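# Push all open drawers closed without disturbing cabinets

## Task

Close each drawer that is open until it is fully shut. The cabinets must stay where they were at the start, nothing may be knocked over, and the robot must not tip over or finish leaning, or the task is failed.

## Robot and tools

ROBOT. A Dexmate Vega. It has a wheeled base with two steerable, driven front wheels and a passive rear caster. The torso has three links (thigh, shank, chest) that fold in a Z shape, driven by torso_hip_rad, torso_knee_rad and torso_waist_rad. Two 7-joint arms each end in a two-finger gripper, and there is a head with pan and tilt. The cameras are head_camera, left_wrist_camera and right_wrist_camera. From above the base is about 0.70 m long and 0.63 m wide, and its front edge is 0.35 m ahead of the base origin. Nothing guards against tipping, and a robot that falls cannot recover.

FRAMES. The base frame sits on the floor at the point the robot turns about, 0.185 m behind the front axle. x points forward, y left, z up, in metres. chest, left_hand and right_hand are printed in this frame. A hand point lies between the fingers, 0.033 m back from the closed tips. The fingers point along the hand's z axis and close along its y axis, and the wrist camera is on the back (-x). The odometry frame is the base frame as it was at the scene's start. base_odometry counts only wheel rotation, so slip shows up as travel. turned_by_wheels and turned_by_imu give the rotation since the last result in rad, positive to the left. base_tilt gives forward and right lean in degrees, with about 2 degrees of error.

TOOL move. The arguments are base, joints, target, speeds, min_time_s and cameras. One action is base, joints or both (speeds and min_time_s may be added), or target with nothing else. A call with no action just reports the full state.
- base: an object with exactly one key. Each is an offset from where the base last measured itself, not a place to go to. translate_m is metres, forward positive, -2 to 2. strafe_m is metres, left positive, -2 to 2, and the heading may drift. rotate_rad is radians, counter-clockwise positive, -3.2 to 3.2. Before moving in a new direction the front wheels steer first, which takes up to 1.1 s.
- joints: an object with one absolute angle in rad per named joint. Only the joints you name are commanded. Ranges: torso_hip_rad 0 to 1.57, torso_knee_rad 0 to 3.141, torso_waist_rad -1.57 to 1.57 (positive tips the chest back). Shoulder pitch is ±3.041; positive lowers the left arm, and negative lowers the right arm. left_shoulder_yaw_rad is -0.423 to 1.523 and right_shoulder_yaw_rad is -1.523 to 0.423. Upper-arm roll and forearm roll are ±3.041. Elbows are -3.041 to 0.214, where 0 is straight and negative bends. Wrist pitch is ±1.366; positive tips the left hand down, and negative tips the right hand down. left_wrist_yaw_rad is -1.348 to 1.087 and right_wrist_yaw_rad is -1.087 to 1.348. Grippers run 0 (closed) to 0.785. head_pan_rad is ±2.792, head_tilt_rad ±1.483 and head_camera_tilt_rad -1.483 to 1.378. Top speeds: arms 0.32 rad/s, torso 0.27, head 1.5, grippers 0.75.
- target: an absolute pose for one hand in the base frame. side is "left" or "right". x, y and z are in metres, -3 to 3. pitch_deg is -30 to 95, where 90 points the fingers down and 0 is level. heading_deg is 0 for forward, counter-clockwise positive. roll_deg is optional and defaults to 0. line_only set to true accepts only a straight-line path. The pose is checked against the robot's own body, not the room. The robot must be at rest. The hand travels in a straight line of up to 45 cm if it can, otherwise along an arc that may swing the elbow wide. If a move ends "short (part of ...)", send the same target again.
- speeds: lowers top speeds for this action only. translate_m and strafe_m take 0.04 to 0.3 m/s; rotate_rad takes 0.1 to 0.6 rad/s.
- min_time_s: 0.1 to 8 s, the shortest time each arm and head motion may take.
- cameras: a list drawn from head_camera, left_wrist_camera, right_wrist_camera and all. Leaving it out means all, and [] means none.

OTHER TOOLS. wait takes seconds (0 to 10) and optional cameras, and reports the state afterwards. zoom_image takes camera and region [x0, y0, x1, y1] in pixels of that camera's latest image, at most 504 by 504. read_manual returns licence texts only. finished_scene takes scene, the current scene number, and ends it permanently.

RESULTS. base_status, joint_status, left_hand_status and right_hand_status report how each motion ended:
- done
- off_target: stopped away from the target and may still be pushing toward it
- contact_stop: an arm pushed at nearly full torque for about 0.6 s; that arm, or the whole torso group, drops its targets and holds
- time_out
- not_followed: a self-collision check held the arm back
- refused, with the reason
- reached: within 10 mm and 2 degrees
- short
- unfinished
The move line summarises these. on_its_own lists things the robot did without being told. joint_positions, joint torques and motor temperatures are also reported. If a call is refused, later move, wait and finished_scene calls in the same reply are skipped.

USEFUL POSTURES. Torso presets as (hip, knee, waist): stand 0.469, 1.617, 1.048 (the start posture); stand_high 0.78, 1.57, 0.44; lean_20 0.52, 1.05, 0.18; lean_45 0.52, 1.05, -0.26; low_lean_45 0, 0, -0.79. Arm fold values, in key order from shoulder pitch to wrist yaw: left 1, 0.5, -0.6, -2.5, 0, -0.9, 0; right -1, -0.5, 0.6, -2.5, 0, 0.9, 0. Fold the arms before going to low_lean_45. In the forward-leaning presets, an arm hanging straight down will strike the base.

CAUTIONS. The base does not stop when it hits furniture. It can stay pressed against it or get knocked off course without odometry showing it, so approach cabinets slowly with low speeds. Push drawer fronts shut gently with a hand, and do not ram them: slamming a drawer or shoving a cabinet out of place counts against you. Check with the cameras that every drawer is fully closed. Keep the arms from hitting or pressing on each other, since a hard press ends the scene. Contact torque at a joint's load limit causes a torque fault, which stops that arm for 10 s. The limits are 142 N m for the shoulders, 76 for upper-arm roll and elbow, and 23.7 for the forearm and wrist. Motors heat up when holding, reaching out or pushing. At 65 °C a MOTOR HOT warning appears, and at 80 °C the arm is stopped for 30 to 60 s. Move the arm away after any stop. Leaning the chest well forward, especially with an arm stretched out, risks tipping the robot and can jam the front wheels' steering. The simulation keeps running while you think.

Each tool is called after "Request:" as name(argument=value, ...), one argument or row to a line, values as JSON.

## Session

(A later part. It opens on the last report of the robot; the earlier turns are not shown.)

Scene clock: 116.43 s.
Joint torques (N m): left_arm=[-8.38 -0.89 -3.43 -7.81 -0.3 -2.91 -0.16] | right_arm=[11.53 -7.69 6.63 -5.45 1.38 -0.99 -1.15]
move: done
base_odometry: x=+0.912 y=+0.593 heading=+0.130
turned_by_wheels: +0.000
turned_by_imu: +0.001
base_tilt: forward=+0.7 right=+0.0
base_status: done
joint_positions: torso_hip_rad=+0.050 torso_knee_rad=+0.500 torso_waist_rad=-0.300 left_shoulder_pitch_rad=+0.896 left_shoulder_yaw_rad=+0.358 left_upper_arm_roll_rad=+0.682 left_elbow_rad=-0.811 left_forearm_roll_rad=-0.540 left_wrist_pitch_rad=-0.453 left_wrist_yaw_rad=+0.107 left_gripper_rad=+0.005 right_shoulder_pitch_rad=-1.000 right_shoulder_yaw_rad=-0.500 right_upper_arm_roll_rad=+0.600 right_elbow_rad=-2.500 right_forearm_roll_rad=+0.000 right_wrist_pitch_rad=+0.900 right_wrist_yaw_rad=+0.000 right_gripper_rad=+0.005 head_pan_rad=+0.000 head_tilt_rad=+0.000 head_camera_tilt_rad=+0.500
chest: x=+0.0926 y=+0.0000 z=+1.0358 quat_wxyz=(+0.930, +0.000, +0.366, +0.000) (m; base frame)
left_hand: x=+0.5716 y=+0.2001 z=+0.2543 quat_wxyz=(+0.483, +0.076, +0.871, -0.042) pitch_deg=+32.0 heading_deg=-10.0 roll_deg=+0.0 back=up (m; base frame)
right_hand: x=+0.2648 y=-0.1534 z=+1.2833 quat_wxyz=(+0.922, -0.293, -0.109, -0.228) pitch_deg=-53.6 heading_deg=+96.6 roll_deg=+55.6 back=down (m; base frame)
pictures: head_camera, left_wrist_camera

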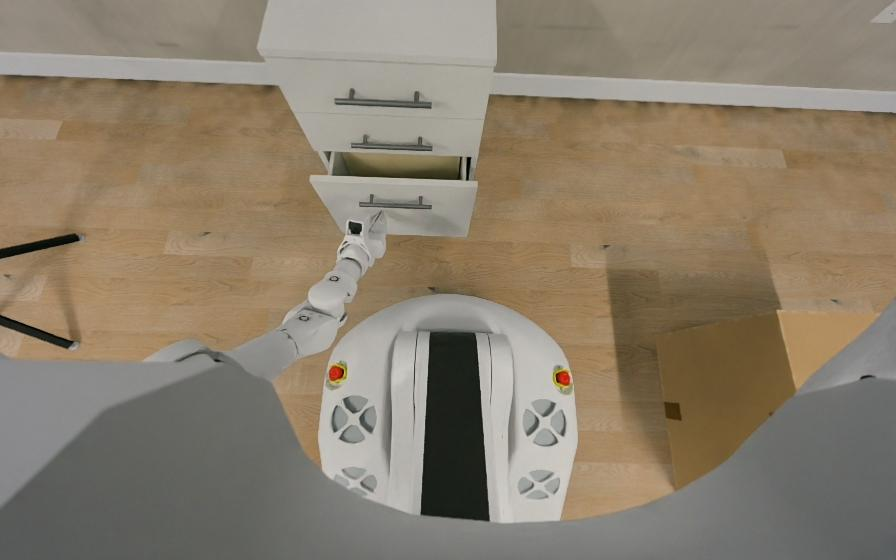

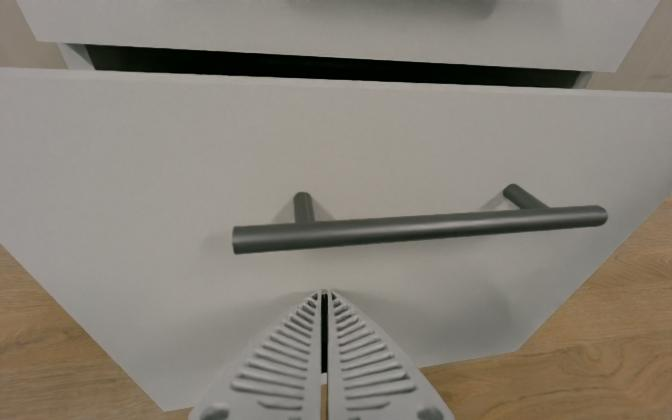

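Request:
move(
  base={"translate_m":0.05},
  speeds={"translate_m":0.08},
  cameras=["left_wrist_camera"],
)

Request:
move(
  base={"translate_m":0.02},
  speeds={"translate_m":0.05},
  cameras=["left_wrist_camera","head_camera"],
)

Scene clock: 120.90 s.
Joint torques (N m): left_arm=[-7.64 0.98 -6.03 -9.28 -0.05 -2.11 0.34] | right_arm=[11.39 -7.35 6.6 -5.09 1.3 -1.26 -1.08]
move: done
base_odometry: x=+0.962 y=+0.600 heading=+0.129
turned_by_wheels: +0.000
turned_by_imu: +0.000
base_tilt: forward=+0.7 right=+0.0
base_status: done
joint_positions: torso_hip_rad=+0.050 torso_knee_rad=+0.500 torso_waist_rad=-0.300 left_shoulder_pitch_rad=+0.896 left_shoulder_yaw_rad=+0.358 left_upper_arm_roll_rad=+0.682 left_elbow_rad=-0.811 left_forearm_roll_rad=-0.540 left_wrist_pitch_rad=-0.453 left_wrist_yaw_rad=+0.107 left_gripper_rad=+0.005 right_shoulder_pitch_rad=-1.000 right_shoulder_yaw_rad=-0.500 right_upper_arm_roll_rad=+0.600 right_elbow_rad=-2.500 right_forearm_roll_rad=+0.000 right_wrist_pitch_rad=+0.900 right_wrist_yaw_rad=+0.000 right_gripper_rad=+0.005 head_pan_rad=+0.000 head_tilt_rad=+0.000 head_camera_tilt_rad=+0.500
chest: x=+0.0926 y=+0.0000 z=+1.0358 quat_wxyz=(+0.930, +0.000, +0.366, +0.000) (m; base frame)
left_hand: x=+0.5716 y=+0.2001 z=+0.2543 quat_wxyz=(+0.483, +0.076, +0.871, -0.042) pitch_deg=+32.0 heading_deg=-10.0 roll_deg=+0.0 back=up (m; base frame)
right_hand: x=+0.2648 y=-0.1534 z=+1.2833 quat_wxyz=(+0.922, -0.293, -0.109, -0.228) pitch_deg=-53.6 heading_deg=+96.6 roll_deg=+55.6 back=down (m; base frame)
pictures: left_wrist_camera

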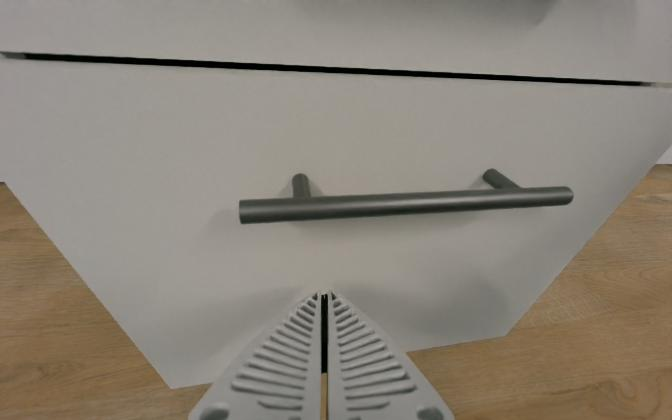

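Scene clock: 121.83 s.
Joint torques (N m): left_arm=[-6.84 1.67 -5.08 -7.85 0.08 -1.71 -0.1] | right_arm=[10.65 -7 6.69 -4.74 1.26 -0.81 -1.05]
move: done
base_odometry: x=+0.982 y=+0.603 heading=+0.129
turned_by_wheels: +0.000
turned_by_imu: +0.000
base_tilt: forward=+0.7 right=+0.0
base_status: done
joint_positions: torso_hip_rad=+0.050 torso_knee_rad=+0.500 torso_waist_rad=-0.300 left_shoulder_pitch_rad=+0.896 left_shoulder_yaw_rad=+0.358 left_upper_arm_roll_rad=+0.682 left_elbow_rad=-0.811 left_forearm_roll_rad=-0.540 left_wrist_pitch_rad=-0.453 left_wrist_yaw_rad=+0.107 left_gripper_rad=+0.005 right_shoulder_pitch_rad=-1.000 right_shoulder_yaw_rad=-0.500 right_upper_arm_roll_rad=+0.600 right_elbow_rad=-2.500 right_forearm_roll_rad=+0.000 right_wrist_pitch_rad=+0.900 right_wrist_yaw_rad=+0.000 right_gripper_rad=+0.005 head_pan_rad=+0.000 head_tilt_rad=+0.000 head_camera_tilt_rad=+0.500
chest: x=+0.0926 y=+0.0000 z=+1.0358 quat_wxyz=(+0.930, +0.000, +0.366, +0.000) (m; base frame)
left_hand: x=+0.5716 y=+0.2000 z=+0.2543 quat_wxyz=(+0.483, +0.076, +0.871, -0.042) pitch_deg=+32.0 heading_deg=-10.0 roll_deg=+0.0 back=up (m; base frame)
right_hand: x=+0.2648 y=-0.1534 z=+1.2833 quat_wxyz=(+0.922, -0.293, -0.109, -0.228) pitch_deg=-53.6 heading_deg=+96.6 roll_deg=+55.6 back=down (m; base frame)
pictures: head_camera, left_wrist_camera

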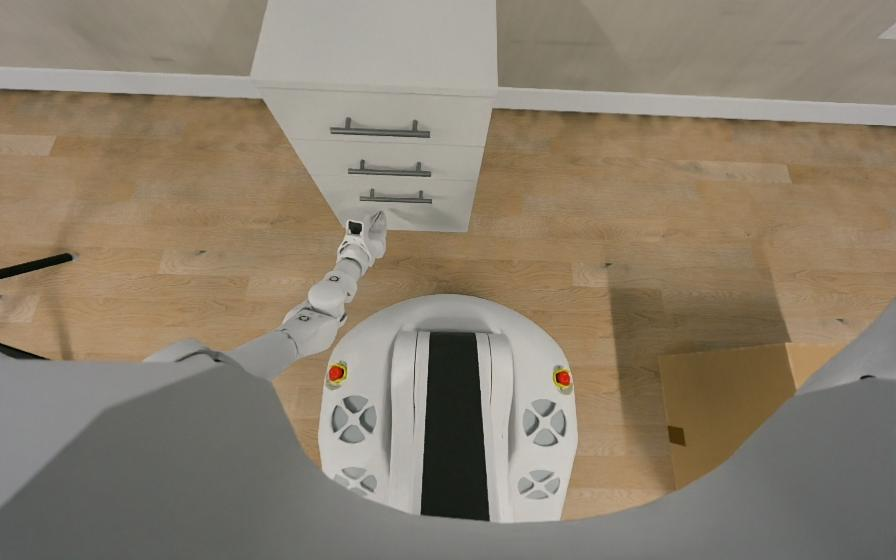

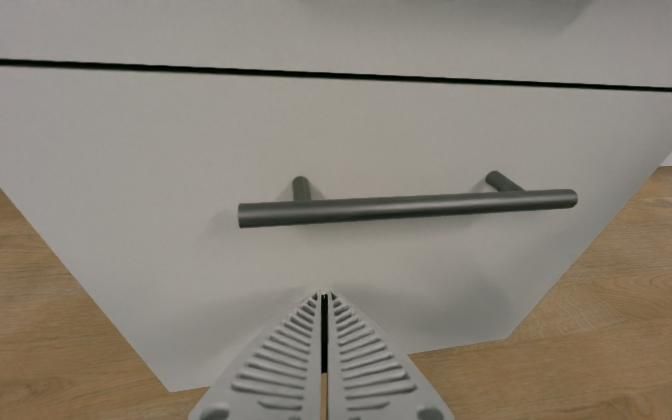

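Request:
move(
  base={"translate_m":0.02},
  speeds={"translate_m":0.05},
  cameras=["left_wrist_camera"],
)

Request:
move(
  base={"translate_m":0.015},
  speeds={"translate_m":0.04},
  cameras=["left_wrist_camera","head_camera"],
)

Scene clock: 126.60 s.
Joint torques (N m): left_arm=[-8.32 -1.33 -4.43 -7.8 0.14 -3.11 -0.16] | right_arm=[10.69 -7.44 6.73 -4.87 1.4 -0.73 -1.07]
move: done
base_odometry: x=+1.002 y=+0.605 heading=+0.129
turned_by_wheels: +0.000
turned_by_imu: +0.000
base_tilt: forward=+0.7 right=+0.0
base_status: done
joint_positions: torso_hip_rad=+0.050 torso_knee_rad=+0.500 torso_waist_rad=-0.300 left_shoulder_pitch_rad=+0.896 left_shoulder_yaw_rad=+0.358 left_upper_arm_roll_rad=+0.682 left_elbow_rad=-0.811 left_forearm_roll_rad=-0.540 left_wrist_pitch_rad=-0.453 left_wrist_yaw_rad=+0.107 left_gripper_rad=+0.005 right_shoulder_pitch_rad=-1.000 right_shoulder_yaw_rad=-0.500 right_upper_arm_roll_rad=+0.600 right_elbow_rad=-2.500 right_forearm_roll_rad=+0.000 right_wrist_pitch_rad=+0.900 right_wrist_yaw_rad=+0.000 right_gripper_rad=+0.005 head_pan_rad=+0.000 head_tilt_rad=+0.000 head_camera_tilt_rad=+0.500
chest: x=+0.0926 y=+0.0000 z=+1.0358 quat_wxyz=(+0.930, +0.000, +0.366, +0.000) (m; base frame)
left_hand: x=+0.5716 y=+0.2000 z=+0.2543 quat_wxyz=(+0.483, +0.076, +0.871, -0.042) pitch_deg=+32.0 heading_deg=-10.0 roll_deg=+0.0 back=up (m; base frame)
right_hand: x=+0.2648 y=-0.1534 z=+1.2833 quat_wxyz=(+0.922, -0.293, -0.109, -0.228) pitch_deg=-53.6 heading_deg=+96.6 roll_deg=+55.6 back=down (m; base frame)
pictures: left_wrist_camera

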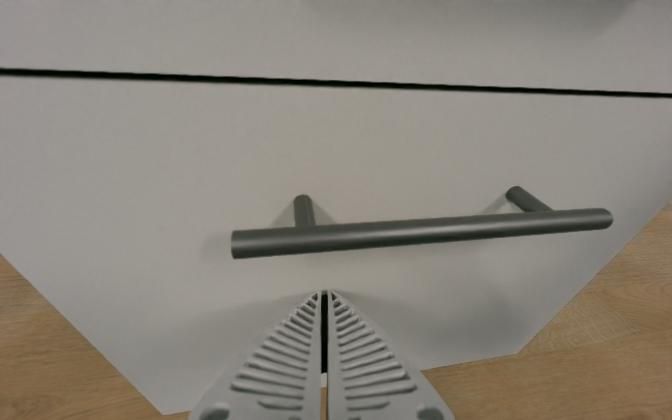

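Scene clock: 127.63 s.
Joint torques (N m): left_arm=[-22.85 0.25 -7.06 -15.84 0.17 -4.22 0.21] | right_arm=[10.69 -8.04 6.52 -4.45 1.31 -1.47 -1.09]
move: done
base_odometry: x=+1.016 y=+0.607 heading=+0.129
turned_by_wheels: +0.000
turned_by_imu: +0.001
base_tilt: forward=+0.6 right=+0.0
base_status: done
joint_positions: torso_hip_rad=+0.050 torso_knee_rad=+0.500 torso_waist_rad=-0.300 left_shoulder_pitch_rad=+0.897 left_shoulder_yaw_rad=+0.358 left_upper_arm_roll_rad=+0.682 left_elbow_rad=-0.810 left_forearm_roll_rad=-0.540 left_wrist_pitch_rad=-0.453 left_wrist_yaw_rad=+0.107 left_gripper_rad=+0.005 right_shoulder_pitch_rad=-1.000 right_shoulder_yaw_rad=-0.500 right_upper_arm_roll_rad=+0.600 right_elbow_rad=-2.500 right_forearm_roll_rad=+0.000 right_wrist_pitch_rad=+0.900 right_wrist_yaw_rad=+0.000 right_gripper_rad=+0.005 head_pan_rad=+0.000 head_tilt_rad=+0.000 head_camera_tilt_rad=+0.500
chest: x=+0.0926 y=+0.0000 z=+1.0358 quat_wxyz=(+0.930, +0.000, +0.366, +0.000) (m; base frame)
left_hand: x=+0.5706 y=+0.2002 z=+0.2535 quat_wxyz=(+0.482, +0.076, +0.872, -0.042) pitch_deg=+32.2 heading_deg=-10.0 roll_deg=+0.0 back=up (m; base frame)
right_hand: x=+0.2648 y=-0.1534 z=+1.2833 quat_wxyz=(+0.922, -0.293, -0.109, -0.228) pitch_deg=-53.6 heading_deg=+96.6 roll_deg=+55.6 back=down (m; base frame)
pictures: head_camera, left_wrist_camera

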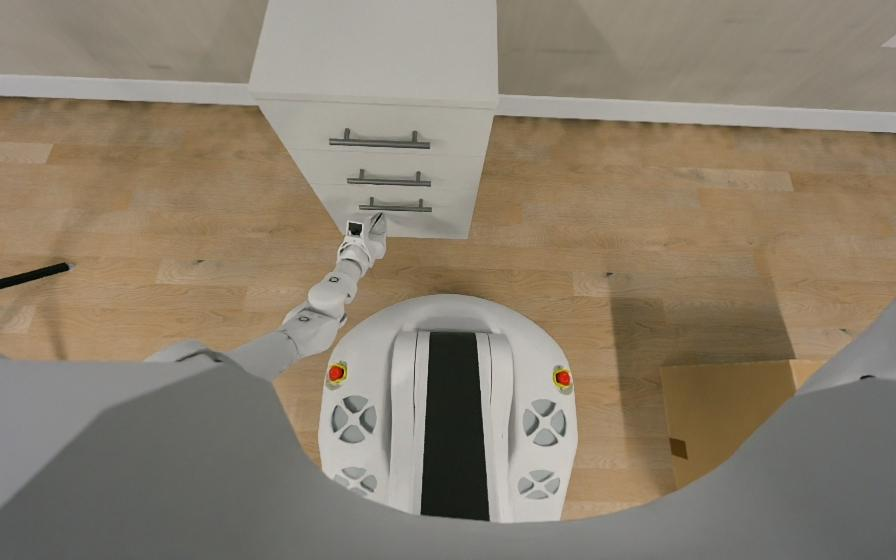

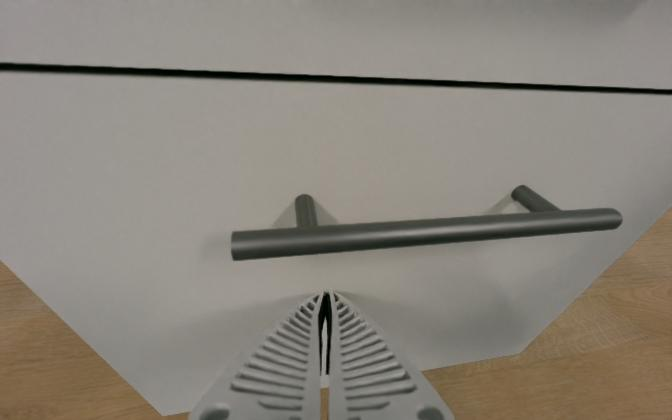

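Request:
move(
  base={"translate_m":-0.4},
  cameras=["head_camera"],
)

Request:
zoom_image(
  camera="head_camera",
  region=[280, 0, 520, 220],
)

Request:
zoom_image(
  camera="left_wrist_camera",
  region=[150, 0, 500, 300],
)

Scene clock: 134.60 s.
Joint torques (N m): left_arm=[-7.64 0.05 -5.13 -7.62 0.13 -2.34 0.38] | right_arm=[10.5 -7.33 6.37 -4.34 1.42 -1.15 -1.04]
move: done
base_odometry: x=+0.620 y=+0.555 heading=+0.128
turned_by_wheels: -0.001
turned_by_imu: +0.000
base_tilt: forward=+0.7 right=+0.0
base_status: done
joint_positions: torso_hip_rad=+0.050 torso_knee_rad=+0.500 torso_waist_rad=-0.300 left_shoulder_pitch_rad=+0.896 left_shoulder_yaw_rad=+0.358 left_upper_arm_roll_rad=+0.682 left_elbow_rad=-0.811 left_forearm_roll_rad=-0.540 left_wrist_pitch_rad=-0.453 left_wrist_yaw_rad=+0.107 left_gripper_rad=+0.005 right_shoulder_pitch_rad=-1.000 right_shoulder_yaw_rad=-0.500 right_upper_arm_roll_rad=+0.600 right_elbow_rad=-2.500 right_forearm_roll_rad=+0.000 right_wrist_pitch_rad=+0.900 right_wrist_yaw_rad=+0.000 right_gripper_rad=+0.005 head_pan_rad=+0.000 head_tilt_rad=+0.000 head_camera_tilt_rad=+0.500
chest: x=+0.0926 y=+0.0000 z=+1.0358 quat_wxyz=(+0.930, +0.000, +0.366, +0.000) (m; base frame)
left_hand: x=+0.5716 y=+0.2000 z=+0.2543 quat_wxyz=(+0.483, +0.076, +0.871, -0.042) pitch_deg=+32.0 heading_deg=-10.0 roll_deg=+0.0 back=up (m; base frame)
right_hand: x=+0.2648 y=-0.1534 z=+1.2833 quat_wxyz=(+0.922, -0.293, -0.109, -0.228) pitch_deg=-53.6 heading_deg=+96.6 roll_deg=+55.6 back=down (m; base frame)
pictures: head_camera

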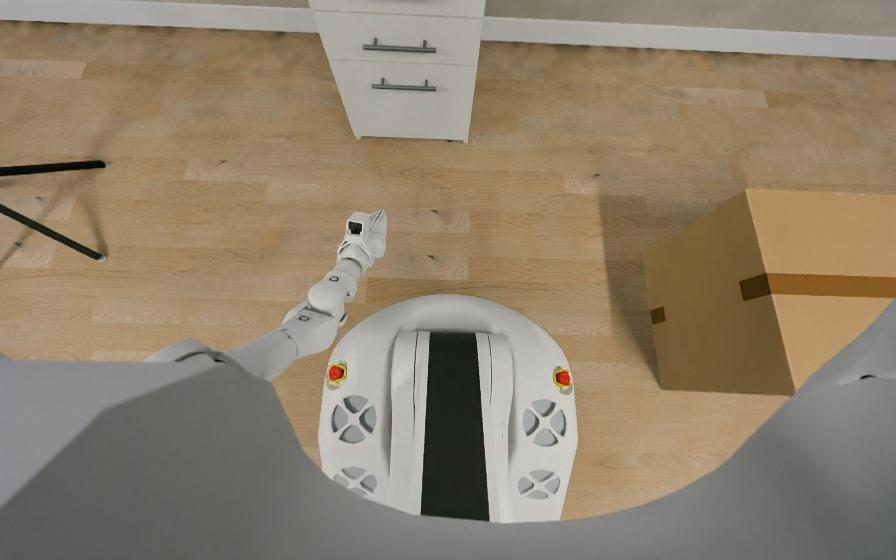

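Scaled by 2.100 from the camera's 896x560 image, which has a finer 960x600 frame.

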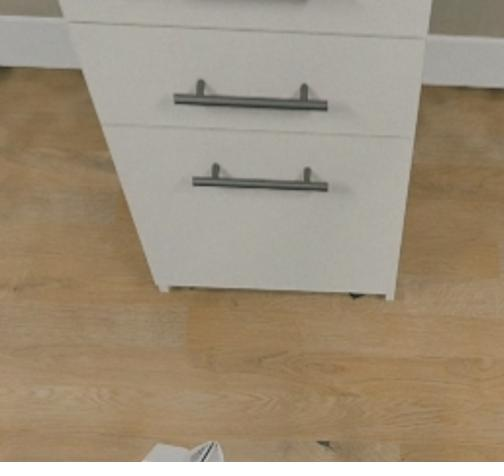

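This scene's latest camera images include none from left_wrist_camera. They are from: head_camera. left_wrist_camera's image comes with the result of a call that names it in "cameras".

Request:
move(
  joints={"torso_hip_rad":0.469,"torso_knee_rad":1.617,"torso_waist_rad":1.048,"head_camera_tilt_rad":0.4},
  cameras=["head_camera"],
)

Request:
move(
  base={"rotate_rad":-2.47},
  cameras=["head_camera"],
)

Scene clock: 159.47 s.
Joint torques (N m): left_arm=[-19.44 1.55 -10.15 -12.89 -0.04 -2.7 0.64] | right_arm=[12.69 -6.6 4.03 -0.84 0.57 -1.93 -0.25]
move: done
base_odometry: x=+0.620 y=+0.555 heading=+0.128
turned_by_wheels: +0.000
turned_by_imu: +0.002
base_tilt: forward=+0.7 right=+0.0
joint_positions: torso_hip_rad=+0.469 torso_knee_rad=+1.617 torso_waist_rad=+1.048 left_shoulder_pitch_rad=+0.896 left_shoulder_yaw_rad=+0.358 left_upper_arm_roll_rad=+0.682 left_elbow_rad=-0.811 left_forearm_roll_rad=-0.540 left_wrist_pitch_rad=-0.453 left_wrist_yaw_rad=+0.107 left_gripper_rad=+0.005 right_shoulder_pitch_rad=-1.000 right_shoulder_yaw_rad=-0.500 right_upper_arm_roll_rad=+0.600 right_elbow_rad=-2.500 right_forearm_roll_rad=+0.000 right_wrist_pitch_rad=+0.900 right_wrist_yaw_rad=+0.000 right_gripper_rad=+0.005 head_pan_rad=+0.000 head_tilt_rad=+0.000 head_camera_tilt_rad=+0.400
joint_status: all done
chest: x=-0.0110 y=+0.0000 z=+1.4154 quat_wxyz=(+0.999, +0.000, +0.050, +0.000) (m; base frame)
left_hand: x=+0.8432 y=+0.2000 z=+1.0831 quat_wxyz=(+0.736, +0.086, +0.672, -0.016) pitch_deg=-4.7 heading_deg=-8.5 roll_deg=+6.1 back=up (m; base frame)
right_hand: x=-0.0237 y=-0.1534 z=+1.7167 quat_wxyz=(+0.839, -0.205, -0.398, -0.310) pitch_deg=-36.8 heading_deg=+132.5 roll_deg=+7.0 back=down (m; base frame)
pictures: head_camera

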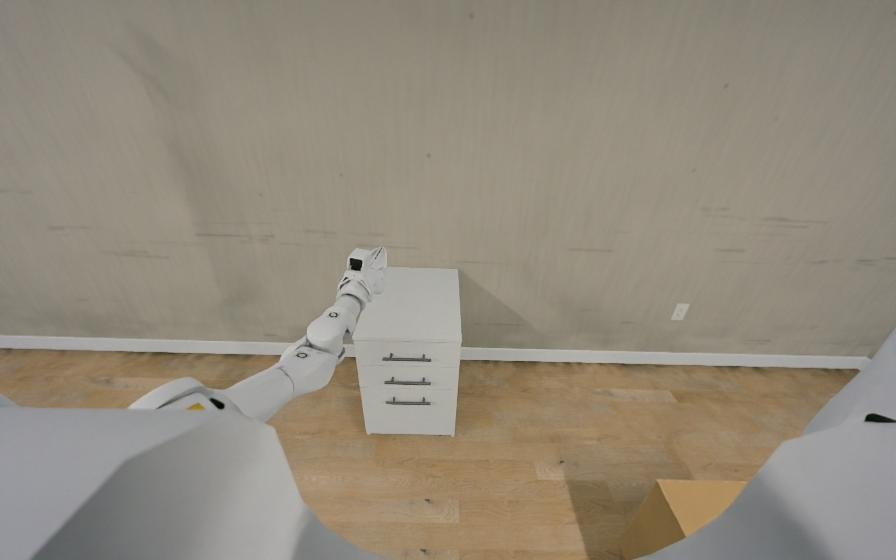

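Scene clock: 165.13 s.
Joint torques (N m): left_arm=[-17.2 1.43 -7.12 -11.43 0.05 -2.86 0.36] | right_arm=[13.43 -7.47 4.06 -0.89 0.54 -1.36 -0.28]
move: done
base_odometry: x=+0.622 y=+0.554 heading=-2.345
turned_by_wheels: -2.474
turned_by_imu: -2.426
base_tilt: forward=+0.6 right=-0.1
base_status: done
joint_positions: torso_hip_rad=+0.469 torso_knee_rad=+1.617 torso_waist_rad=+1.048 left_shoulder_pitch_rad=+0.896 left_shoulder_yaw_rad=+0.358 left_upper_arm_roll_rad=+0.682 left_elbow_rad=-0.811 left_forearm_roll_rad=-0.540 left_wrist_pitch_rad=-0.453 left_wrist_yaw_rad=+0.107 left_gripper_rad=+0.005 right_shoulder_pitch_rad=-1.000 right_shoulder_yaw_rad=-0.500 right_upper_arm_roll_rad=+0.600 right_elbow_rad=-2.500 right_forearm_roll_rad=+0.000 right_wrist_pitch_rad=+0.900 right_wrist_yaw_rad=+0.000 right_gripper_rad=+0.005 head_pan_rad=+0.000 head_tilt_rad=+0.000 head_camera_tilt_rad=+0.400
chest: x=-0.0110 y=+0.0000 z=+1.4154 quat_wxyz=(+0.999, +0.000, +0.050, +0.000) (m; base frame)
left_hand: x=+0.8432 y=+0.2000 z=+1.0831 quat_wxyz=(+0.736, +0.086, +0.672, -0.016) pitch_deg=-4.7 heading_deg=-8.5 roll_deg=+6.1 back=up (m; base frame)
right_hand: x=-0.0237 y=-0.1534 z=+1.7167 quat_wxyz=(+0.839, -0.205, -0.398, -0.310) pitch_deg=-36.8 heading_deg=+132.5 roll_deg=+7.0 back=down (m; base frame)
pictures: head_camera

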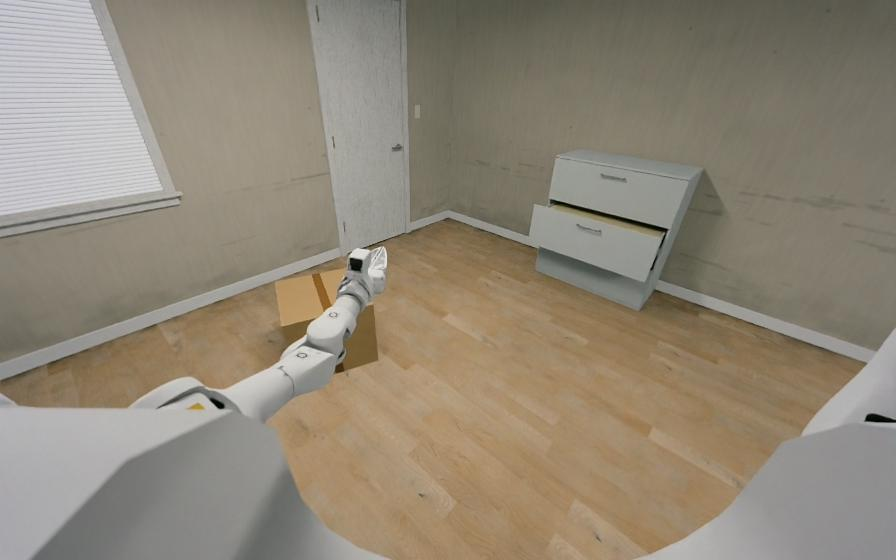

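Request:
move(
  base={"rotate_rad":-0.1},
  cameras=[],
)

Request:
move(
  base={"translate_m":1.5},
  cameras=[],
)

Request:
move(
  base={"rotate_rad":-0.71},
  cameras=["head_camera"],
)

Scene clock: 173.77 s.
Joint torques (N m): left_arm=[-18.25 0.42 -8.34 -10.64 0.14 -3.15 -0.26] | right_arm=[13.48 -7.56 3.96 -0.89 0.57 -1.6 -0.41]
move: done
base_odometry: x=+0.622 y=+0.554 heading=-2.445
turned_by_wheels: -0.100
turned_by_imu: -0.097
base_tilt: forward=+0.6 right=-0.1
base_status: done
joint_positions: torso_hip_rad=+0.469 torso_knee_rad=+1.617 torso_waist_rad=+1.048 left_shoulder_pitch_rad=+0.896 left_shoulder_yaw_rad=+0.358 left_upper_arm_roll_rad=+0.682 left_elbow_rad=-0.811 left_forearm_roll_rad=-0.540 left_wrist_pitch_rad=-0.453 left_wrist_yaw_rad=+0.107 left_gripper_rad=+0.005 right_shoulder_pitch_rad=-1.000 right_shoulder_yaw_rad=-0.500 right_upper_arm_roll_rad=+0.600 right_elbow_rad=-2.500 right_forearm_roll_rad=+0.000 right_wrist_pitch_rad=+0.900 right_wrist_yaw_rad=+0.000 right_gripper_rad=+0.005 head_pan_rad=+0.000 head_tilt_rad=+0.000 head_camera_tilt_rad=+0.400
chest: x=-0.0110 y=+0.0000 z=+1.4154 quat_wxyz=(+0.999, +0.000, +0.050, +0.000) (m; base frame)
left_hand: x=+0.8432 y=+0.2000 z=+1.0831 quat_wxyz=(+0.736, +0.086, +0.672, -0.016) pitch_deg=-4.7 heading_deg=-8.5 roll_deg=+6.1 back=up (m; base frame)
right_hand: x=-0.0237 y=-0.1534 z=+1.7167 quat_wxyz=(+0.839, -0.205, -0.398, -0.310) pitch_deg=-36.8 heading_deg=+132.5 roll_deg=+7.0 back=down (m; base frame)
pictures: none

Scene clock: 180.90 s.
Joint torques (N m): left_arm=[-19.77 -0.53 -7.17 -10.59 -0.12 -2.69 0.12] | right_arm=[13.02 -7.87 3.56 -0.67 0.46 -1.83 -0.19]
move: done
base_odometry: x=-0.526 y=-0.411 heading=-2.446
turned_by_wheels: +0.000
turned_by_imu: +0.000
base_tilt: forward=+0.6 right=-0.1
base_status: done
joint_positions: torso_hip_rad=+0.469 torso_knee_rad=+1.617 torso_waist_rad=+1.048 left_shoulder_pitch_rad=+0.896 left_shoulder_yaw_rad=+0.358 left_upper_arm_roll_rad=+0.682 left_elbow_rad=-0.811 left_forearm_roll_rad=-0.540 left_wrist_pitch_rad=-0.453 left_wrist_yaw_rad=+0.107 left_gripper_rad=+0.005 right_shoulder_pitch_rad=-1.000 right_shoulder_yaw_rad=-0.500 right_upper_arm_roll_rad=+0.600 right_elbow_rad=-2.500 right_forearm_roll_rad=+0.000 right_wrist_pitch_rad=+0.900 right_wrist_yaw_rad=+0.000 right_gripper_rad=+0.005 head_pan_rad=+0.000 head_tilt_rad=+0.000 head_camera_tilt_rad=+0.400
chest: x=-0.0110 y=+0.0000 z=+1.4155 quat_wxyz=(+0.999, +0.000, +0.050, +0.000) (m; base frame)
left_hand: x=+0.8432 y=+0.2000 z=+1.0831 quat_wxyz=(+0.736, +0.086, +0.672, -0.016) pitch_deg=-4.7 heading_deg=-8.5 roll_deg=+6.1 back=up (m; base frame)
right_hand: x=-0.0237 y=-0.1534 z=+1.7167 quat_wxyz=(+0.839, -0.205, -0.398, -0.310) pitch_deg=-36.8 heading_deg=+132.5 roll_deg=+7.0 back=down (m; base frame)
pictures: none

Scene clock: 183.63 s.
Joint torques (N m): left_arm=[-20.45 0.72 -8.72 -11.45 -0.17 -2.25 0.6] | right_arm=[13.29 -7.08 3.48 -1.61 0.64 -1.59 -0.34]
move: done
base_odometry: x=-0.527 y=-0.412 heading=+3.126
turned_by_wheels: -0.711
turned_by_imu: -0.698
base_tilt: forward=+0.7 right=-0.1
base_status: done
joint_positions: torso_hip_rad=+0.469 torso_knee_rad=+1.617 torso_waist_rad=+1.048 left_shoulder_pitch_rad=+0.896 left_shoulder_yaw_rad=+0.358 left_upper_arm_roll_rad=+0.682 left_elbow_rad=-0.811 left_forearm_roll_rad=-0.540 left_wrist_pitch_rad=-0.453 left_wrist_yaw_rad=+0.107 left_gripper_rad=+0.005 right_shoulder_pitch_rad=-1.000 right_shoulder_yaw_rad=-0.500 right_upper_arm_roll_rad=+0.600 right_elbow_rad=-2.500 right_forearm_roll_rad=+0.000 right_wrist_pitch_rad=+0.900 right_wrist_yaw_rad=+0.000 right_gripper_rad=+0.005 head_pan_rad=+0.000 head_tilt_rad=+0.000 head_camera_tilt_rad=+0.400
chest: x=-0.0110 y=+0.0000 z=+1.4155 quat_wxyz=(+0.999, +0.000, +0.050, +0.000) (m; base frame)
left_hand: x=+0.8432 y=+0.2000 z=+1.0831 quat_wxyz=(+0.736, +0.086, +0.672, -0.016) pitch_deg=-4.7 heading_deg=-8.5 roll_deg=+6.1 back=up (m; base frame)
right_hand: x=-0.0237 y=-0.1534 z=+1.7167 quat_wxyz=(+0.839, -0.205, -0.398, -0.310) pitch_deg=-36.8 heading_deg=+132.5 roll_deg=+7.0 back=down (m; base frame)
pictures: head_camera

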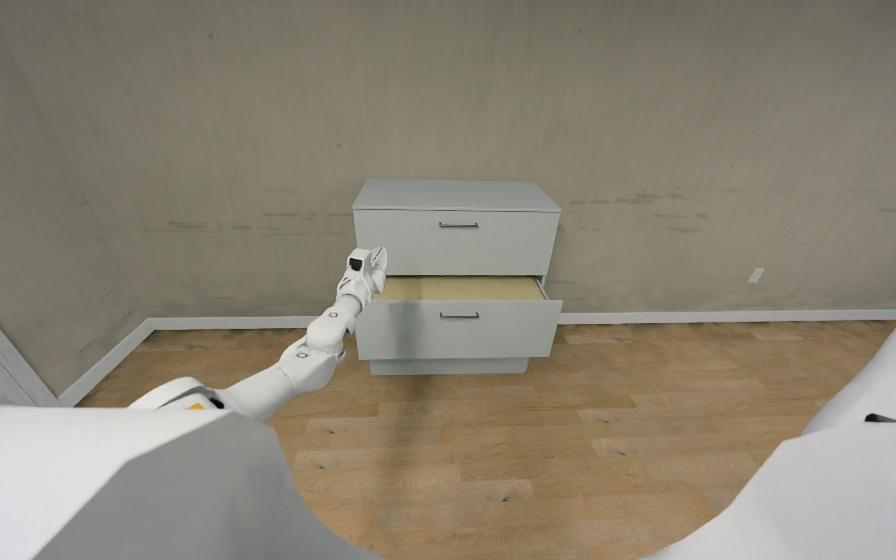

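Request:
move(
  joints={"torso_hip_rad":0.1,"torso_knee_rad":0.9,"torso_waist_rad":0.3},
  cameras=[],
)

Request:
move(
  target={"side":"left","x":0.6,"y":0.04,"z":0.5,"pitch_deg":25,"heading_deg":0},
  cameras=["head_camera","left_wrist_camera"],
)

Request:
move(
  base={"translate_m":0.55},
  cameras=["head_camera","left_wrist_camera"],
)

Scene clock: 196.93 s.
Joint torques (N m): left_arm=[-10.89 1.75 -8.95 -9.51 0.34 -2.61 -0.22] | right_arm=[11.89 -7.41 5.62 -3.01 1.1 -1.45 -0.71]
move: done
base_odometry: x=-0.527 y=-0.412 heading=+3.126
turned_by_wheels: +0.000
turned_by_imu: +0.001
base_tilt: forward=+0.7 right=-0.1
joint_positions: torso_hip_rad=+0.100 torso_knee_rad=+0.900 torso_waist_rad=+0.300 left_shoulder_pitch_rad=+0.896 left_shoulder_yaw_rad=+0.358 left_upper_arm_roll_rad=+0.682 left_elbow_rad=-0.811 left_forearm_roll_rad=-0.540 left_wrist_pitch_rad=-0.453 left_wrist_yaw_rad=+0.107 left_gripper_rad=+0.005 right_shoulder_pitch_rad=-1.000 right_shoulder_yaw_rad=-0.500 right_upper_arm_roll_rad=+0.600 right_elbow_rad=-2.500 right_forearm_roll_rad=+0.000 right_wrist_pitch_rad=+0.900 right_wrist_yaw_rad=+0.000 right_gripper_rad=+0.005 head_pan_rad=+0.000 head_tilt_rad=+0.000 head_camera_tilt_rad=+0.400
joint_status: all done
chest: x=+0.0989 y=+0.0000 z=+1.2034 quat_wxyz=(+0.969, +0.000, +0.247, +0.000) (m; base frame)
left_hand: x=+0.7563 y=+0.2000 z=+0.5647 quat_wxyz=(+0.588, +0.081, +0.804, -0.032) pitch_deg=+17.9 heading_deg=-8.9 roll_deg=+2.6 back=up (m; base frame)
right_hand: x=+0.2045 y=-0.1534 z=+1.4858 quat_wxyz=(+0.901, -0.262, -0.224, -0.263) pitch_deg=-49.7 heading_deg=+114.2 roll_deg=+33.3 back=down (m; base frame)
pictures: none

Scene clock: 200.50 s.
Joint torques (N m): left_arm=[-2.62 -6.63 2.58 -8.73 0.55 -2.54 0.61] | right_arm=[11.33 -7.41 5.47 -2.41 1.1 -1.26 -0.57]
move: done
base_odometry: x=-0.527 y=-0.412 heading=+3.126
turned_by_wheels: +0.000
turned_by_imu: +0.001
base_tilt: forward=+0.7 right=-0.1
joint_positions: torso_hip_rad=+0.100 torso_knee_rad=+0.900 torso_waist_rad=+0.300 left_shoulder_pitch_rad=+1.124 left_shoulder_yaw_rad=+0.074 left_upper_arm_roll_rad=+0.831 left_elbow_rad=-0.912 left_forearm_roll_rad=-0.358 left_wrist_pitch_rad=-0.419 left_wrist_yaw_rad=+0.627 left_gripper_rad=+0.005 right_shoulder_pitch_rad=-1.000 right_shoulder_yaw_rad=-0.500 right_upper_arm_roll_rad=+0.600 right_elbow_rad=-2.500 right_forearm_roll_rad=+0.000 right_wrist_pitch_rad=+0.900 right_wrist_yaw_rad=+0.000 right_gripper_rad=+0.005 head_pan_rad=+0.000 head_tilt_rad=+0.000 head_camera_tilt_rad=+0.400
chest: x=+0.0989 y=+0.0000 z=+1.2034 quat_wxyz=(+0.969, +0.000, +0.247, +0.000) (m; base frame)
left_hand: x=+0.6021 y=+0.0423 z=+0.5003 quat_wxyz=(+0.538, +0.001, +0.843, +0.000) pitch_deg=+24.9 heading_deg=-0.1 roll_deg=+0.0 back=up (m; base frame)
left_hand_status: reached (straight line, planned for 2.0 s): 3 mm and 0.1 deg off.
right_hand: x=+0.2044 y=-0.1534 z=+1.4858 quat_wxyz=(+0.901, -0.262, -0.224, -0.263) pitch_deg=-49.7 heading_deg=+114.2 roll_deg=+33.3 back=down (m; base frame)
pictures: head_camera, left_wrist_camera

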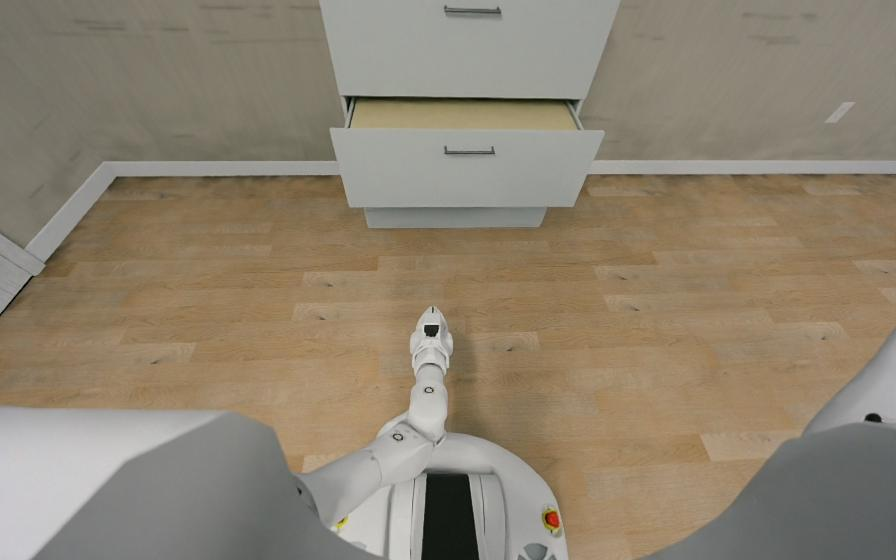

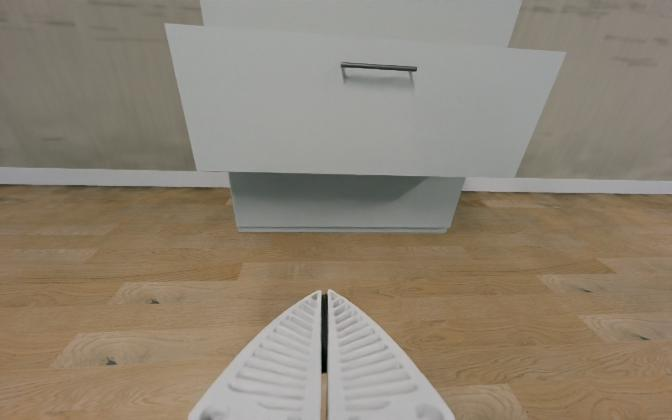

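Scene clock: 204.13 s.
Joint torques (N m): left_arm=[-3.82 -6.27 3.26 -7.54 1.1 -2.69 0.14] | right_arm=[11.1 -7.82 5.53 -3.92 1 -1.14 -0.76]
move: done
base_odometry: x=-1.077 y=-0.405 heading=+3.126
turned_by_wheels: +0.000
turned_by_imu: -0.001
base_tilt: forward=+0.7 right=+0.0
base_status: done
joint_positions: torso_hip_rad=+0.100 torso_knee_rad=+0.900 torso_waist_rad=+0.300 left_shoulder_pitch_rad=+1.126 left_shoulder_yaw_rad=+0.069 left_upper_arm_roll_rad=+0.833 left_elbow_rad=-0.910 left_forearm_roll_rad=-0.356 left_wrist_pitch_rad=-0.421 left_wrist_yaw_rad=+0.633 left_gripper_rad=+0.005 right_shoulder_pitch_rad=-1.000 right_shoulder_yaw_rad=-0.500 right_upper_arm_roll_rad=+0.600 right_elbow_rad=-2.500 right_forearm_roll_rad=+0.000 right_wrist_pitch_rad=+0.900 right_wrist_yaw_rad=+0.000 right_gripper_rad=+0.005 head_pan_rad=+0.000 head_tilt_rad=+0.000 head_camera_tilt_rad=+0.400
chest: x=+0.0989 y=+0.0000 z=+1.2033 quat_wxyz=(+0.969, +0.000, +0.247, +0.000) (m; base frame)
left_hand: x=+0.6000 y=+0.0402 z=+0.4999 quat_wxyz=(+0.537, +0.000, +0.843, +0.000) pitch_deg=+25.0 heading_deg=+0.0 roll_deg=+0.0 back=up (m; base frame)
right_hand: x=+0.2045 y=-0.1534 z=+1.4857 quat_wxyz=(+0.901, -0.262, -0.224, -0.263) pitch_deg=-49.7 heading_deg=+114.2 roll_deg=+33.3 back=down (m; base frame)
pictures: head_camera, left_wrist_camera

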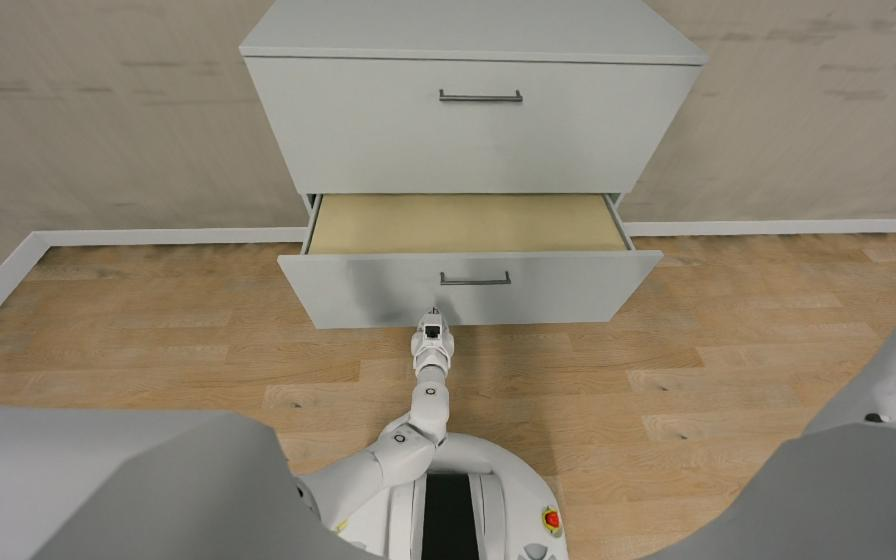

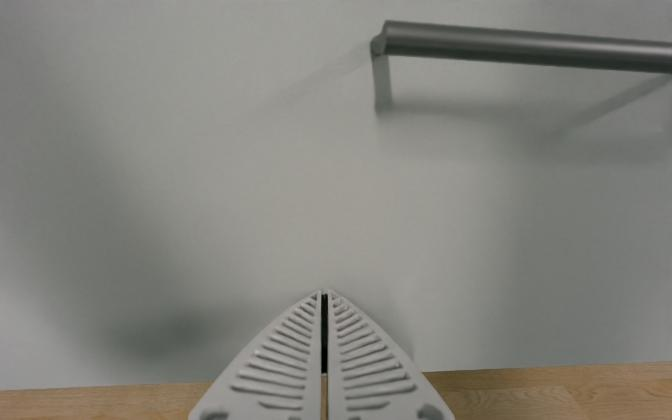

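Request:
move(
  base={"translate_m":-0.05},
  cameras=[],
)

Request:
move(
  target={"side":"left","x":0.58,"y":-0.06,"z":0.53,"pitch_deg":25,"heading_deg":0},
  cameras=["head_camera","left_wrist_camera"],
)

Scene clock: 214.50 s.
Joint torques (N m): left_arm=[-5.02 -5.76 2.8 -8.21 0.92 -1.78 0.31] | right_arm=[11.83 -7.35 5.55 -3.04 1.01 -0.77 -0.82]
move: done
base_odometry: x=-1.027 y=-0.406 heading=+3.126
turned_by_wheels: +0.000
turned_by_imu: +0.001
base_tilt: forward=+0.8 right=-0.1
base_status: done
joint_positions: torso_hip_rad=+0.100 torso_knee_rad=+0.900 torso_waist_rad=+0.300 left_shoulder_pitch_rad=+1.126 left_shoulder_yaw_rad=+0.069 left_upper_arm_roll_rad=+0.833 left_elbow_rad=-0.909 left_forearm_roll_rad=-0.356 left_wrist_pitch_rad=-0.421 left_wrist_yaw_rad=+0.633 left_gripper_rad=+0.005 right_shoulder_pitch_rad=-1.000 right_shoulder_yaw_rad=-0.500 right_upper_arm_roll_rad=+0.600 right_elbow_rad=-2.500 right_forearm_roll_rad=+0.000 right_wrist_pitch_rad=+0.900 right_wrist_yaw_rad=+0.000 right_gripper_rad=+0.005 head_pan_rad=+0.000 head_tilt_rad=+0.000 head_camera_tilt_rad=+0.400
chest: x=+0.0988 y=+0.0000 z=+1.2033 quat_wxyz=(+0.969, +0.000, +0.247, +0.000) (m; base frame)
left_hand: x=+0.5999 y=+0.0402 z=+0.4999 quat_wxyz=(+0.537, +0.000, +0.843, +0.000) pitch_deg=+25.0 heading_deg=+0.0 roll_deg=+0.0 back=up (m; base frame)
right_hand: x=+0.2044 y=-0.1534 z=+1.4857 quat_wxyz=(+0.901, -0.262, -0.224, -0.263) pitch_deg=-49.7 heading_deg=+114.2 roll_deg=+33.3 back=down (m; base frame)
pictures: none

Scene clock: 216.87 s.
Joint torques (N m): left_arm=[-9.2 -10.56 5.17 -9 1.06 -2.47 0.04] | right_arm=[12.07 -7.63 5.96 -4.24 1.09 -1.74 -0.81]
move: done
base_odometry: x=-1.027 y=-0.406 heading=+3.126
turned_by_wheels: +0.000
turned_by_imu: +0.000
base_tilt: forward=+0.7 right=-0.1
joint_positions: torso_hip_rad=+0.100 torso_knee_rad=+0.900 torso_waist_rad=+0.300 left_shoulder_pitch_rad=+1.105 left_shoulder_yaw_rad=-0.119 left_upper_arm_roll_rad=+0.912 left_elbow_rad=-0.829 left_forearm_roll_rad=-0.265 left_wrist_pitch_rad=-0.387 left_wrist_yaw_rad=+0.792 left_gripper_rad=+0.005 right_shoulder_pitch_rad=-1.000 right_shoulder_yaw_rad=-0.500 right_upper_arm_roll_rad=+0.600 right_elbow_rad=-2.500 right_forearm_roll_rad=+0.000 right_wrist_pitch_rad=+0.900 right_wrist_yaw_rad=+0.000 right_gripper_rad=+0.005 head_pan_rad=+0.000 head_tilt_rad=+0.000 head_camera_tilt_rad=+0.400
chest: x=+0.0988 y=+0.0000 z=+1.2033 quat_wxyz=(+0.969, +0.000, +0.247, +0.000) (m; base frame)
left_hand: x=+0.5803 y=-0.0569 z=+0.5285 quat_wxyz=(+0.537, +0.000, +0.844, +0.000) pitch_deg=+25.1 heading_deg=+0.0 roll_deg=+0.0 back=up (m; base frame)
left_hand_status: reached (straight line, planned for 1.0 s): 3 mm and 0.1 deg off.
right_hand: x=+0.2044 y=-0.1534 z=+1.4857 quat_wxyz=(+0.901, -0.262, -0.224, -0.263) pitch_deg=-49.7 heading_deg=+114.2 roll_deg=+33.3 back=down (m; base frame)
pictures: head_camera, left_wrist_camera

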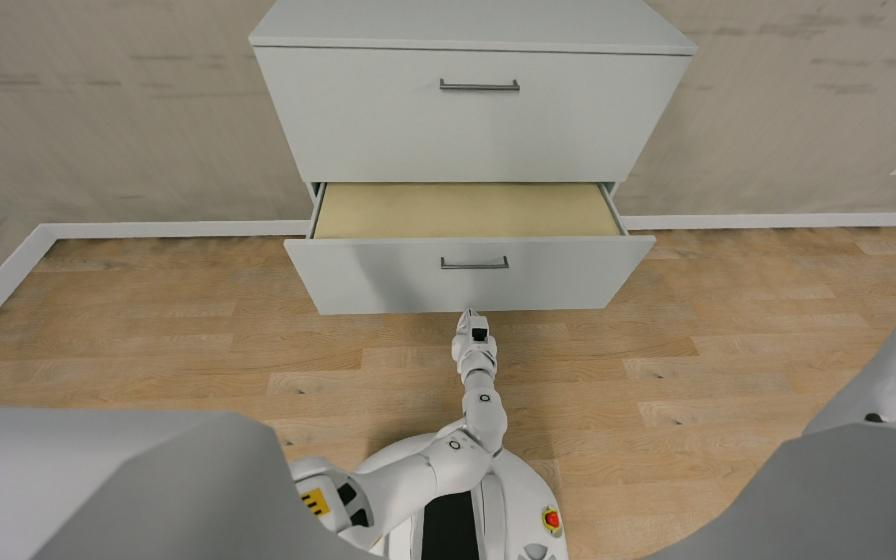

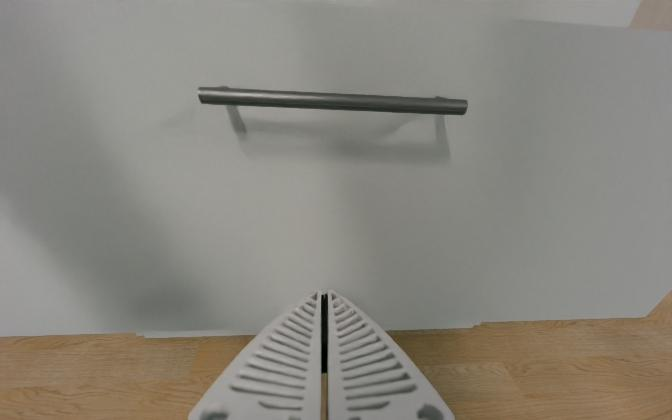

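Centered. Push ~0.33 total, first 0.28.

Request:
move(
  base={"translate_m":0.28},
  speeds={"translate_m":0.1},
  cameras=["head_camera","left_wrist_camera"],
)

Scene clock: 222.43 s.
Joint torques (N m): left_arm=[-7.56 -5.88 0.39 -11.2 0.7 -2.47 -0.39] | right_arm=[11.9 -8.08 5.42 -3.88 1.05 -1.45 -0.75]
move: done
base_odometry: x=-1.307 y=-0.402 heading=+3.125
turned_by_wheels: +0.000
turned_by_imu: +0.000
base_tilt: forward=+0.7 right=-0.1
base_status: done
joint_positions: torso_hip_rad=+0.100 torso_knee_rad=+0.900 torso_waist_rad=+0.300 left_shoulder_pitch_rad=+1.105 left_shoulder_yaw_rad=-0.125 left_upper_arm_roll_rad=+0.915 left_elbow_rad=-0.825 left_forearm_roll_rad=-0.263 left_wrist_pitch_rad=-0.386 left_wrist_yaw_rad=+0.796 left_gripper_rad=+0.005 right_shoulder_pitch_rad=-1.000 right_shoulder_yaw_rad=-0.500 right_upper_arm_roll_rad=+0.600 right_elbow_rad=-2.500 right_forearm_roll_rad=+0.000 right_wrist_pitch_rad=+0.900 right_wrist_yaw_rad=+0.000 right_gripper_rad=+0.005 head_pan_rad=+0.000 head_tilt_rad=+0.000 head_camera_tilt_rad=+0.400
chest: x=+0.0989 y=+0.0000 z=+1.2033 quat_wxyz=(+0.969, +0.000, +0.247, +0.000) (m; base frame)
left_hand: x=+0.5797 y=-0.0599 z=+0.5297 quat_wxyz=(+0.537, +0.000, +0.844, +0.000) pitch_deg=+25.0 heading_deg=+0.0 roll_deg=+0.0 back=up (m; base frame)
right_hand: x=+0.2045 y=-0.1534 z=+1.4857 quat_wxyz=(+0.901, -0.262, -0.224, -0.263) pitch_deg=-49.7 heading_deg=+114.2 roll_deg=+33.3 back=down (m; base frame)
pictures: head_camera, left_wrist_camera

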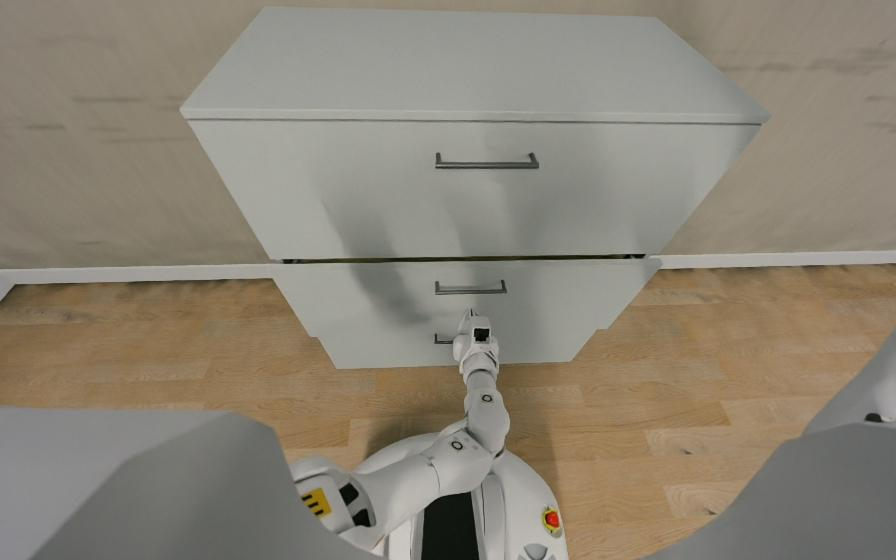

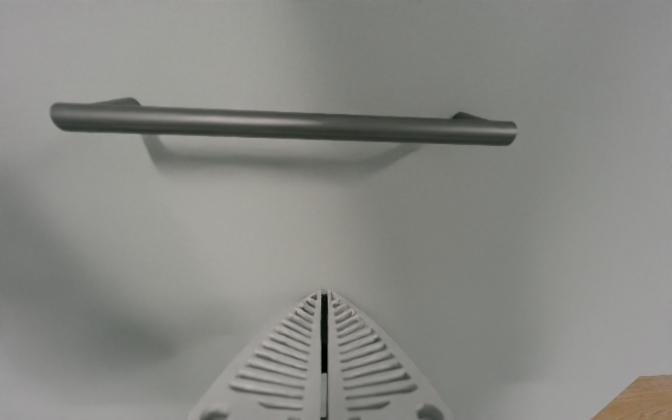

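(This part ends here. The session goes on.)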